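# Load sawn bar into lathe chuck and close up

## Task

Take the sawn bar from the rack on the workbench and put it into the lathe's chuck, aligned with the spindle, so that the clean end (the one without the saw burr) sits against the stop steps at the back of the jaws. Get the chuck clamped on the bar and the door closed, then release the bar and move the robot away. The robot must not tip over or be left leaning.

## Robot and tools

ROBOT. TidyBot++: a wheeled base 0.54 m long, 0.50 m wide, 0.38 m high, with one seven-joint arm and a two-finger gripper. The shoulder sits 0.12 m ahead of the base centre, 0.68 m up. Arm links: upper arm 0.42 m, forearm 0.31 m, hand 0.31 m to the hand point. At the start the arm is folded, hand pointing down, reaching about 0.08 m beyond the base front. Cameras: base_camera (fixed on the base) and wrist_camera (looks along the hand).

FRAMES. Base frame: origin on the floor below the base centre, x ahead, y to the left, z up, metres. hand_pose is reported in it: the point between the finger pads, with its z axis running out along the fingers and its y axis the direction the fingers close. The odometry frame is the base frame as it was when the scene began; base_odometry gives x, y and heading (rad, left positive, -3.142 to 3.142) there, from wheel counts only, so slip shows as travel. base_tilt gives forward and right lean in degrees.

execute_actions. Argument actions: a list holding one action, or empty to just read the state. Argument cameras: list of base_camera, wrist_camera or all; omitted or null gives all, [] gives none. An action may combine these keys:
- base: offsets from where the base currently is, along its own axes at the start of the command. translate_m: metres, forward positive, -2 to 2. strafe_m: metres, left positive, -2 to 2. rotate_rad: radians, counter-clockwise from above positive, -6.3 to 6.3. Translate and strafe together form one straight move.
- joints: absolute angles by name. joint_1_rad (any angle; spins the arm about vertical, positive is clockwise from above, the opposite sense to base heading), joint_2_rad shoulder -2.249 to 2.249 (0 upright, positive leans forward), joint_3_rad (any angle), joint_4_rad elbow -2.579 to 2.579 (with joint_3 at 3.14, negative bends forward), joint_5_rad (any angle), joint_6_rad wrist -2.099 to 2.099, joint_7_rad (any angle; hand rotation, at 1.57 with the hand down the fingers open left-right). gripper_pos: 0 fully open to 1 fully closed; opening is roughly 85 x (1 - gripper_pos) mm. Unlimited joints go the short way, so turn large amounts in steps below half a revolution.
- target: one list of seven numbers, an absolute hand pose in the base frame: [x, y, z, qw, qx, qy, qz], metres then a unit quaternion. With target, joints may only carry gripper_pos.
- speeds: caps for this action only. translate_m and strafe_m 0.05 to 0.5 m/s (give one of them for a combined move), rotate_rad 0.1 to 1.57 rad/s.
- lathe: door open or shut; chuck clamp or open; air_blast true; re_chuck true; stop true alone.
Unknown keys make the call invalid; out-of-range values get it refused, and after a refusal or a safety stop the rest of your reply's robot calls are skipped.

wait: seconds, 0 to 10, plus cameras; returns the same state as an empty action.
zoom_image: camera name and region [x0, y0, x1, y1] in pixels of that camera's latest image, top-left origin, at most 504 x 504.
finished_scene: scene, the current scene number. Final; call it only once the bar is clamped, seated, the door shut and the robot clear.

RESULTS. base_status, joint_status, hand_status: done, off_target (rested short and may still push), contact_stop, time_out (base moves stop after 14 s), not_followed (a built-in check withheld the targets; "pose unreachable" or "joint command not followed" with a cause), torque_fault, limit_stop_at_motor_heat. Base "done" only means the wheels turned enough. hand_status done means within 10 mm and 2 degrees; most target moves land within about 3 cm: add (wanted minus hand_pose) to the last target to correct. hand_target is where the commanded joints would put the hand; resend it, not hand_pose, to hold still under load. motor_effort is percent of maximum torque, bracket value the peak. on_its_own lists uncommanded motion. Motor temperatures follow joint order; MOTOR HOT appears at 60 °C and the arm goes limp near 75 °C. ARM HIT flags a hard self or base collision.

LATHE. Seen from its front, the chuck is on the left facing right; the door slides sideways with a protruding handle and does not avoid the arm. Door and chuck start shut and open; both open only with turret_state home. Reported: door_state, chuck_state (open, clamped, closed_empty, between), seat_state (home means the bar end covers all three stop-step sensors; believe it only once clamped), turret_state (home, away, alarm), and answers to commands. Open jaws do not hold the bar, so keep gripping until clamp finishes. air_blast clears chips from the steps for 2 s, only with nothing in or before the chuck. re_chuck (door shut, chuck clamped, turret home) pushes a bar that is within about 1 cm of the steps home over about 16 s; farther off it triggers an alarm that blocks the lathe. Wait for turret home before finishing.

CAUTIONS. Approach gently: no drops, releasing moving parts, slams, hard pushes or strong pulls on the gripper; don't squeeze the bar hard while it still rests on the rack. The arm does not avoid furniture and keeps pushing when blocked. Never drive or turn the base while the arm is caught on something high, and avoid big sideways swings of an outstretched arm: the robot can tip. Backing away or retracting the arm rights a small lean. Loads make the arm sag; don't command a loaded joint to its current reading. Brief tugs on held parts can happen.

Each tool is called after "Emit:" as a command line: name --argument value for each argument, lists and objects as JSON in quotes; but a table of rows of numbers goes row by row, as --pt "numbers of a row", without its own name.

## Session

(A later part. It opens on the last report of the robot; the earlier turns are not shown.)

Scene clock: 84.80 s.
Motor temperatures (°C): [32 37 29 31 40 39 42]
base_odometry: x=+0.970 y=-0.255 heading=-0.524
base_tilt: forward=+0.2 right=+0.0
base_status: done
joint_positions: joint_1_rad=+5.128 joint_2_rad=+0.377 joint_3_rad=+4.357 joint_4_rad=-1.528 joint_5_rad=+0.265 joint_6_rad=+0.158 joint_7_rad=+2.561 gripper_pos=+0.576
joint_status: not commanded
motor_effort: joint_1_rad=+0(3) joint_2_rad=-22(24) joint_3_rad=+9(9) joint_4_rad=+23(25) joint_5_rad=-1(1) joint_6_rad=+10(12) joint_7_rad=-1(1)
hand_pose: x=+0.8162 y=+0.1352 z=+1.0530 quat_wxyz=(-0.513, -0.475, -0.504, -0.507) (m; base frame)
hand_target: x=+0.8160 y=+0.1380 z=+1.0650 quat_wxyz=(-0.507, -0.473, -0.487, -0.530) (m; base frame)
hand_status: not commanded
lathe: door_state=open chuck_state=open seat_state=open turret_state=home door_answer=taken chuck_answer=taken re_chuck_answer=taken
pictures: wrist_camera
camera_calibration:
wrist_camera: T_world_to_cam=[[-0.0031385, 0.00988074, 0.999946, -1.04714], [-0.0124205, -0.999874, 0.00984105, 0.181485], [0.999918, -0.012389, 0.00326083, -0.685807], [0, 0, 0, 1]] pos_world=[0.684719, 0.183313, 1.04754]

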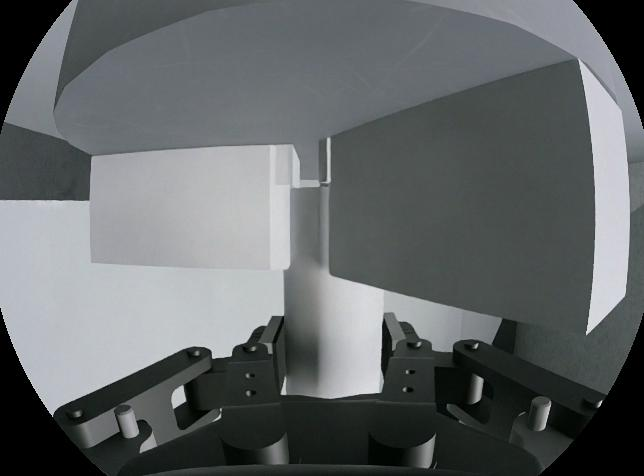

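Emit:
execute_actions --actions '[{"base":{"strafe_m":0.002},"speeds":{"strafe_m":0.05}}]' --cameras '[]'

Emit:
execute_actions --actions '[{"lathe":{"chuck":"clamp"}}]' --cameras '[]'

Emit:
wait --seconds 1.5 --cameras '["wrist_camera"]'

Scene clock: 85.50 s.
Motor temperatures (°C): [32 37 29 31 40 39 42]
base_odometry: x=+0.972 y=-0.253 heading=-0.524
base_tilt: forward=+0.2 right=+0.0
base_status: done
joint_positions: joint_1_rad=+5.128 joint_2_rad=+0.377 joint_3_rad=+4.357 joint_4_rad=-1.528 joint_5_rad=+0.265 joint_6_rad=+0.158 joint_7_rad=+2.561 gripper_pos=+0.576
joint_status: not commanded
motor_effort: joint_1_rad=+0(3) joint_2_rad=-23(23) joint_3_rad=+8(10) joint_4_rad=+24(25) joint_5_rad=-1(2) joint_6_rad=+11(12) joint_7_rad=-1(1)
hand_pose: x=+0.8162 y=+0.1346 z=+1.0532 quat_wxyz=(-0.514, -0.475, -0.504, -0.506) (m; base frame)
hand_target: x=+0.8160 y=+0.1380 z=+1.0650 quat_wxyz=(-0.507, -0.473, -0.487, -0.530) (m; base frame)
hand_status: not commanded
lathe: door_state=open chuck_state=open seat_state=open turret_state=home door_answer=taken chuck_answer=taken re_chuck_answer=taken
pictures: none
No camera images: "cameras" was empty.

Scene clock: 85.80 s.
Motor temperatures (°C): [32 37 29 31 40 39 42]
base_odometry: x=+0.972 y=-0.253 heading=-0.524
base_tilt: forward=+0.2 right=+0.0
base_status: not commanded
joint_positions: joint_1_rad=+5.128 joint_2_rad=+0.377 joint_3_rad=+4.357 joint_4_rad=-1.528 joint_5_rad=+0.265 joint_6_rad=+0.158 joint_7_rad=+2.561 gripper_pos=+0.576
joint_status: not commanded
motor_effort: joint_1_rad=+2(2) joint_2_rad=-19(22) joint_3_rad=+8(8) joint_4_rad=+21(23) joint_5_rad=-1(1) joint_6_rad=+8(10) joint_7_rad=-1(1)
hand_pose: x=+0.8161 y=+0.1345 z=+1.0534 quat_wxyz=(-0.514, -0.475, -0.504, -0.507) (m; base frame)
hand_target: x=+0.8160 y=+0.1380 z=+1.0650 quat_wxyz=(-0.507, -0.473, -0.487, -0.530) (m; base frame)
hand_status: not commanded
lathe: door_state=open chuck_state=between seat_state=open turret_state=home door_answer=taken chuck_answer=taken re_chuck_answer=taken
pictures: none
No camera images: "cameras" was empty.

Scene clock: 87.30 s.
Motor temperatures (°C): [32 37 29 31 40 39 42]
base_odometry: x=+0.972 y=-0.254 heading=-0.524
base_tilt: forward=+0.2 right=+0.0
base_status: not commanded
joint_positions: joint_1_rad=+5.127 joint_2_rad=+0.375 joint_3_rad=+4.358 joint_4_rad=-1.528 joint_5_rad=+0.265 joint_6_rad=+0.158 joint_7_rad=+2.561 gripper_pos=+0.576
joint_status: not commanded
motor_effort: joint_1_rad=+2(2) joint_2_rad=-19(22) joint_3_rad=+8(8) joint_4_rad=+24(23) joint_5_rad=-3(1) joint_6_rad=+10(10) joint_7_rad=-3(1)
hand_pose: x=+0.8156 y=+0.1348 z=+1.0541 quat_wxyz=(-0.513, -0.475, -0.503, -0.508) (m; base frame)
hand_target: x=+0.8160 y=+0.1380 z=+1.0650 quat_wxyz=(-0.507, -0.473, -0.487, -0.530) (m; base frame)
hand_status: not commanded
wait: 1.50 s; at rest by 0.57 s
lathe: door_state=open chuck_state=clamped seat_state=home turret_state=home door_answer=taken chuck_answer=taken re_chuck_answer=taken
pictures: wrist_camera
camera_calibration:
wrist_camera: T_world_to_cam=[[-0.00435069, 0.00776208, 0.99996, -1.04696], [-0.011886, -0.9999, 0.00770989, 0.182849], [0.99992, -0.011852, 0.00444251, -0.686525], [0, 0, 0, 1]] pos_world=[0.684089, 0.18282, 1.04856]

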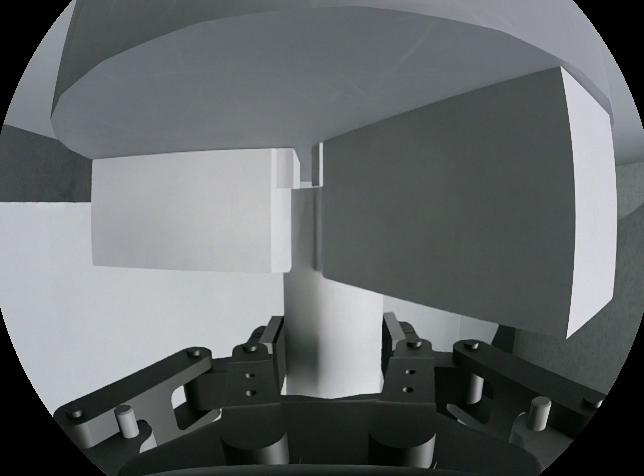

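Emit:
execute_actions --actions '[{"joints":{"gripper_pos":0.3}}]' --cameras '["wrist_camera"]'

Scene clock: 88.50 s.
Motor temperatures (°C): [32 37 29 31 40 39 42]
base_odometry: x=+0.972 y=-0.253 heading=-0.524
base_tilt: forward=+0.2 right=+0.0
base_status: not commanded
joint_positions: joint_1_rad=+5.128 joint_2_rad=+0.375 joint_3_rad=+4.358 joint_4_rad=-1.523 joint_5_rad=+0.265 joint_6_rad=+0.160 joint_7_rad=+2.559 gripper_pos=+0.300
joint_status: all done
motor_effort: joint_1_rad=+0(3) joint_2_rad=-21(23) joint_3_rad=+8(8) joint_4_rad=+20(24) joint_5_rad=-1(3) joint_6_rad=+9(11) joint_7_rad=-1(3)
hand_pose: x=+0.8159 y=+0.1352 z=+1.0578 quat_wxyz=(-0.514, -0.474, -0.502, -0.510) (m; base frame)
hand_target: x=+0.8160 y=+0.1380 z=+1.0650 quat_wxyz=(-0.507, -0.473, -0.487, -0.530) (m; base frame)
hand_status: not commanded
lathe: door_state=open chuck_state=clamped seat_state=home turret_state=home door_answer=taken chuck_answer=taken re_chuck_answer=taken
pictures: wrist_camera
camera_calibration:
wrist_camera: T_world_to_cam=[[-0.010958, 0.00578498, 0.999923, -1.04493], [-0.0104939, -0.999929, 0.00567002, 0.184265], [0.999885, -0.010431, 0.0110179, -0.693947], [0, 0, 0, 1]] pos_world=[0.684351, 0.183058, 1.05145]

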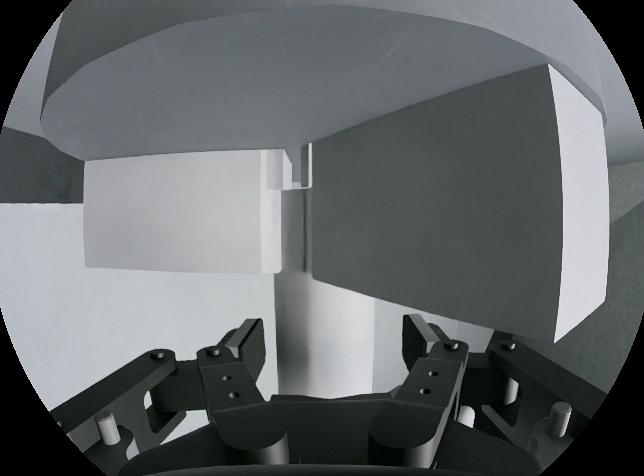

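Emit:
execute_actions --actions '[{"base":{"translate_m":-0.08},"speeds":{"translate_m":0.1}}]' --cameras '["wrist_camera"]'

Emit:
execute_actions --actions '[{"base":{"translate_m":-0.55},"speeds":{"translate_m":0.3}}]'

Scene clock: 90.00 s.
Motor temperatures (°C): [32 37 29 31 40 39 42]
base_odometry: x=+0.902 y=-0.213 heading=-0.524
base_tilt: forward=+0.2 right=+0.0
base_status: done
joint_positions: joint_1_rad=+5.128 joint_2_rad=+0.375 joint_3_rad=+4.358 joint_4_rad=-1.523 joint_5_rad=+0.265 joint_6_rad=+0.160 joint_7_rad=+2.559 gripper_pos=+0.300
joint_status: not commanded
motor_effort: joint_1_rad=+0(2) joint_2_rad=-21(23) joint_3_rad=+7(8) joint_4_rad=+20(21) joint_5_rad=-1(1) joint_6_rad=+8(9) joint_7_rad=-1(1)
hand_pose: x=+0.8158 y=+0.1349 z=+1.0580 quat_wxyz=(-0.514, -0.474, -0.501, -0.510) (m; base frame)
hand_target: x=+0.8160 y=+0.1380 z=+1.0650 quat_wxyz=(-0.507, -0.473, -0.487, -0.530) (m; base frame)
hand_status: not commanded
lathe: door_state=open chuck_state=clamped seat_state=home turret_state=home door_answer=taken chuck_answer=taken re_chuck_answer=taken
pictures: wrist_camera
camera_calibration:
wrist_camera: T_world_to_cam=[[-0.0112229, 0.00542423, 0.999922, -1.0449], [-0.0108002, -0.999928, 0.00530304, 0.184554], [0.999879, -0.0107399, 0.0112806, -0.694127], [0, 0, 0, 1]] pos_world=[0.684309, 0.182754, 1.05167]

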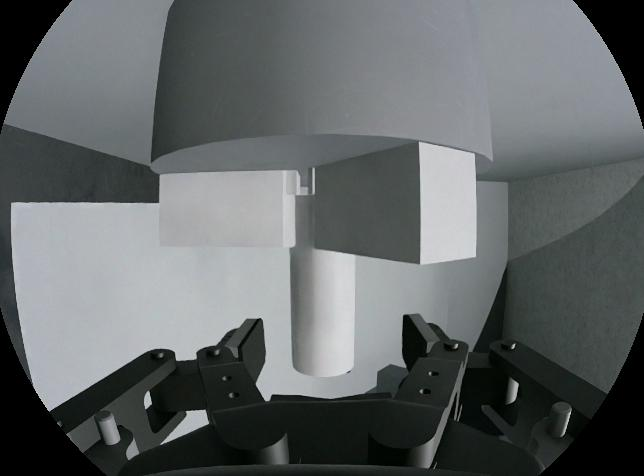

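Scene clock: 92.73 s.
Motor temperatures (°C): [32 37 29 31 40 39 42]
base_odometry: x=+0.426 y=+0.062 heading=-0.525
base_tilt: forward=+0.2 right=+0.0
base_status: done
joint_positions: joint_1_rad=+5.128 joint_2_rad=+0.374 joint_3_rad=+4.358 joint_4_rad=-1.523 joint_5_rad=+0.265 joint_6_rad=+0.160 joint_7_rad=+2.559 gripper_pos=+0.300
joint_status: not commanded
motor_effort: joint_1_rad=+0(2) joint_2_rad=-21(23) joint_3_rad=+7(8) joint_4_rad=+20(20) joint_5_rad=-1(1) joint_6_rad=+9(9) joint_7_rad=-1(1)
hand_pose: x=+0.8158 y=+0.1347 z=+1.0581 quat_wxyz=(-0.514, -0.474, -0.501, -0.510) (m; base frame)
hand_target: x=+0.8160 y=+0.1380 z=+1.0650 quat_wxyz=(-0.507, -0.473, -0.487, -0.530) (m; base frame)
hand_status: not commanded
lathe: door_state=open chuck_state=clamped seat_state=home turret_state=home door_answer=taken chuck_answer=taken re_chuck_answer=taken
pictures: base_camera, wrist_camera
camera_calibration:
wrist_camera: T_world_to_cam=[[-0.0113008, 0.00530078, 0.999922, -1.04489], [-0.0110023, -0.999926, 0.00517646, 0.184665], [0.999876, -0.0109429, 0.0113583, -0.69418], [0, 0, 0, 1]] pos_world=[0.684317, 0.182594, 1.05174]

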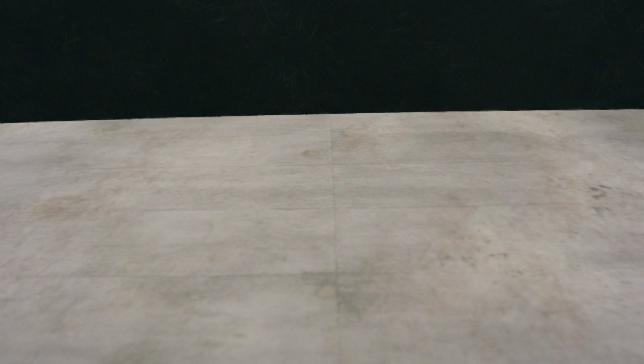

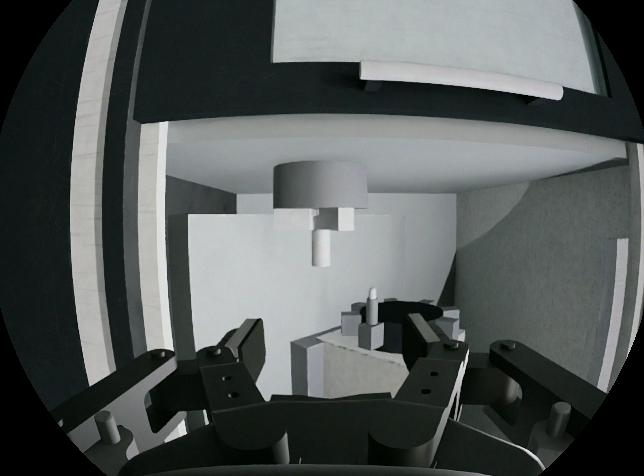

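Emit:
execute_actions --actions '[{"base":{"translate_m":-0.15},"lathe":{"door":"shut"}}]' --cameras '[]'

Emit:
wait --seconds 6 --cameras '["wrist_camera"]'

Scene clock: 94.33 s.
Motor temperatures (°C): [32 37 29 31 40 39 42]
base_odometry: x=+0.296 y=+0.138 heading=-0.525
base_tilt: forward=+0.2 right=+0.0
base_status: done
joint_positions: joint_1_rad=+5.127 joint_2_rad=+0.373 joint_3_rad=+4.358 joint_4_rad=-1.523 joint_5_rad=+0.265 joint_6_rad=+0.160 joint_7_rad=+2.559 gripper_pos=+0.300
joint_status: not commanded
motor_effort: joint_1_rad=+0(2) joint_2_rad=-21(23) joint_3_rad=+7(8) joint_4_rad=+20(21) joint_5_rad=-1(1) joint_6_rad=+9(9) joint_7_rad=-1(1)
hand_pose: x=+0.8155 y=+0.1350 z=+1.0585 quat_wxyz=(-0.513, -0.474, -0.501, -0.511) (m; base frame)
hand_target: x=+0.8160 y=+0.1380 z=+1.0650 quat_wxyz=(-0.507, -0.473, -0.487, -0.530) (m; base frame)
hand_status: not commanded
lathe: door_state=between chuck_state=clamped seat_state=home turret_state=home door_answer=taken chuck_answer=taken re_chuck_answer=taken
pictures: none
No camera images: "cameras" was empty.

Scene clock: 100.33 s.
Motor temperatures (°C): [32 37 29 31 40 39 42]
base_odometry: x=+0.296 y=+0.138 heading=-0.525
base_tilt: forward=+0.2 right=+0.0
base_status: done
joint_positions: joint_1_rad=+5.127 joint_2_rad=+0.373 joint_3_rad=+4.358 joint_4_rad=-1.523 joint_5_rad=+0.265 joint_6_rad=+0.160 joint_7_rad=+2.559 gripper_pos=+0.300
joint_status: not commanded
motor_effort: joint_1_rad=+0(2) joint_2_rad=-21(23) joint_3_rad=+7(8) joint_4_rad=+20(21) joint_5_rad=-1(1) joint_6_rad=+8(9) joint_7_rad=-1(1)
hand_pose: x=+0.8155 y=+0.1350 z=+1.0585 quat_wxyz=(-0.513, -0.474, -0.501, -0.511) (m; base frame)
hand_target: x=+0.8160 y=+0.1380 z=+1.0650 quat_wxyz=(-0.507, -0.473, -0.487, -0.530) (m; base frame)
hand_status: not commanded
wait: 6.00 s; at rest by 0.27 s
lathe: door_state=shut chuck_state=clamped seat_state=home turret_state=home door_answer=taken chuck_answer=taken re_chuck_answer=taken
pictures: wrist_camera
camera_calibration:
wrist_camera: T_world_to_cam=[[-0.0117421, 0.00432635, 0.999922, -1.04484], [-0.0100619, -0.999941, 0.00420827, 0.185214], [0.99988, -0.0100117, 0.011785, -0.694471], [0, 0, 0, 1]] pos_world=[0.683983, 0.18277, 1.05216]

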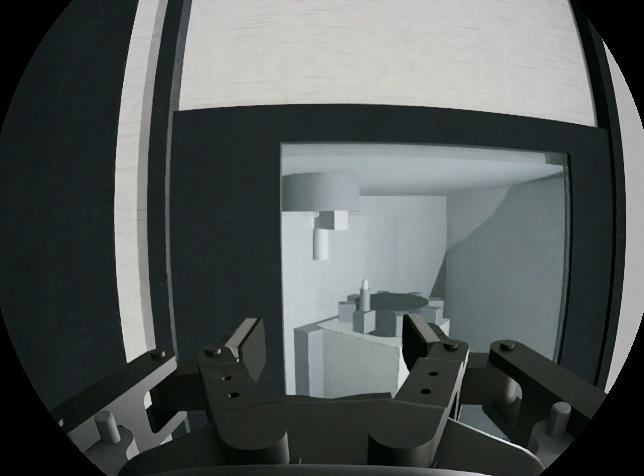

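Emit:
finished_scene --scene 1

The scene is finished: the task was done.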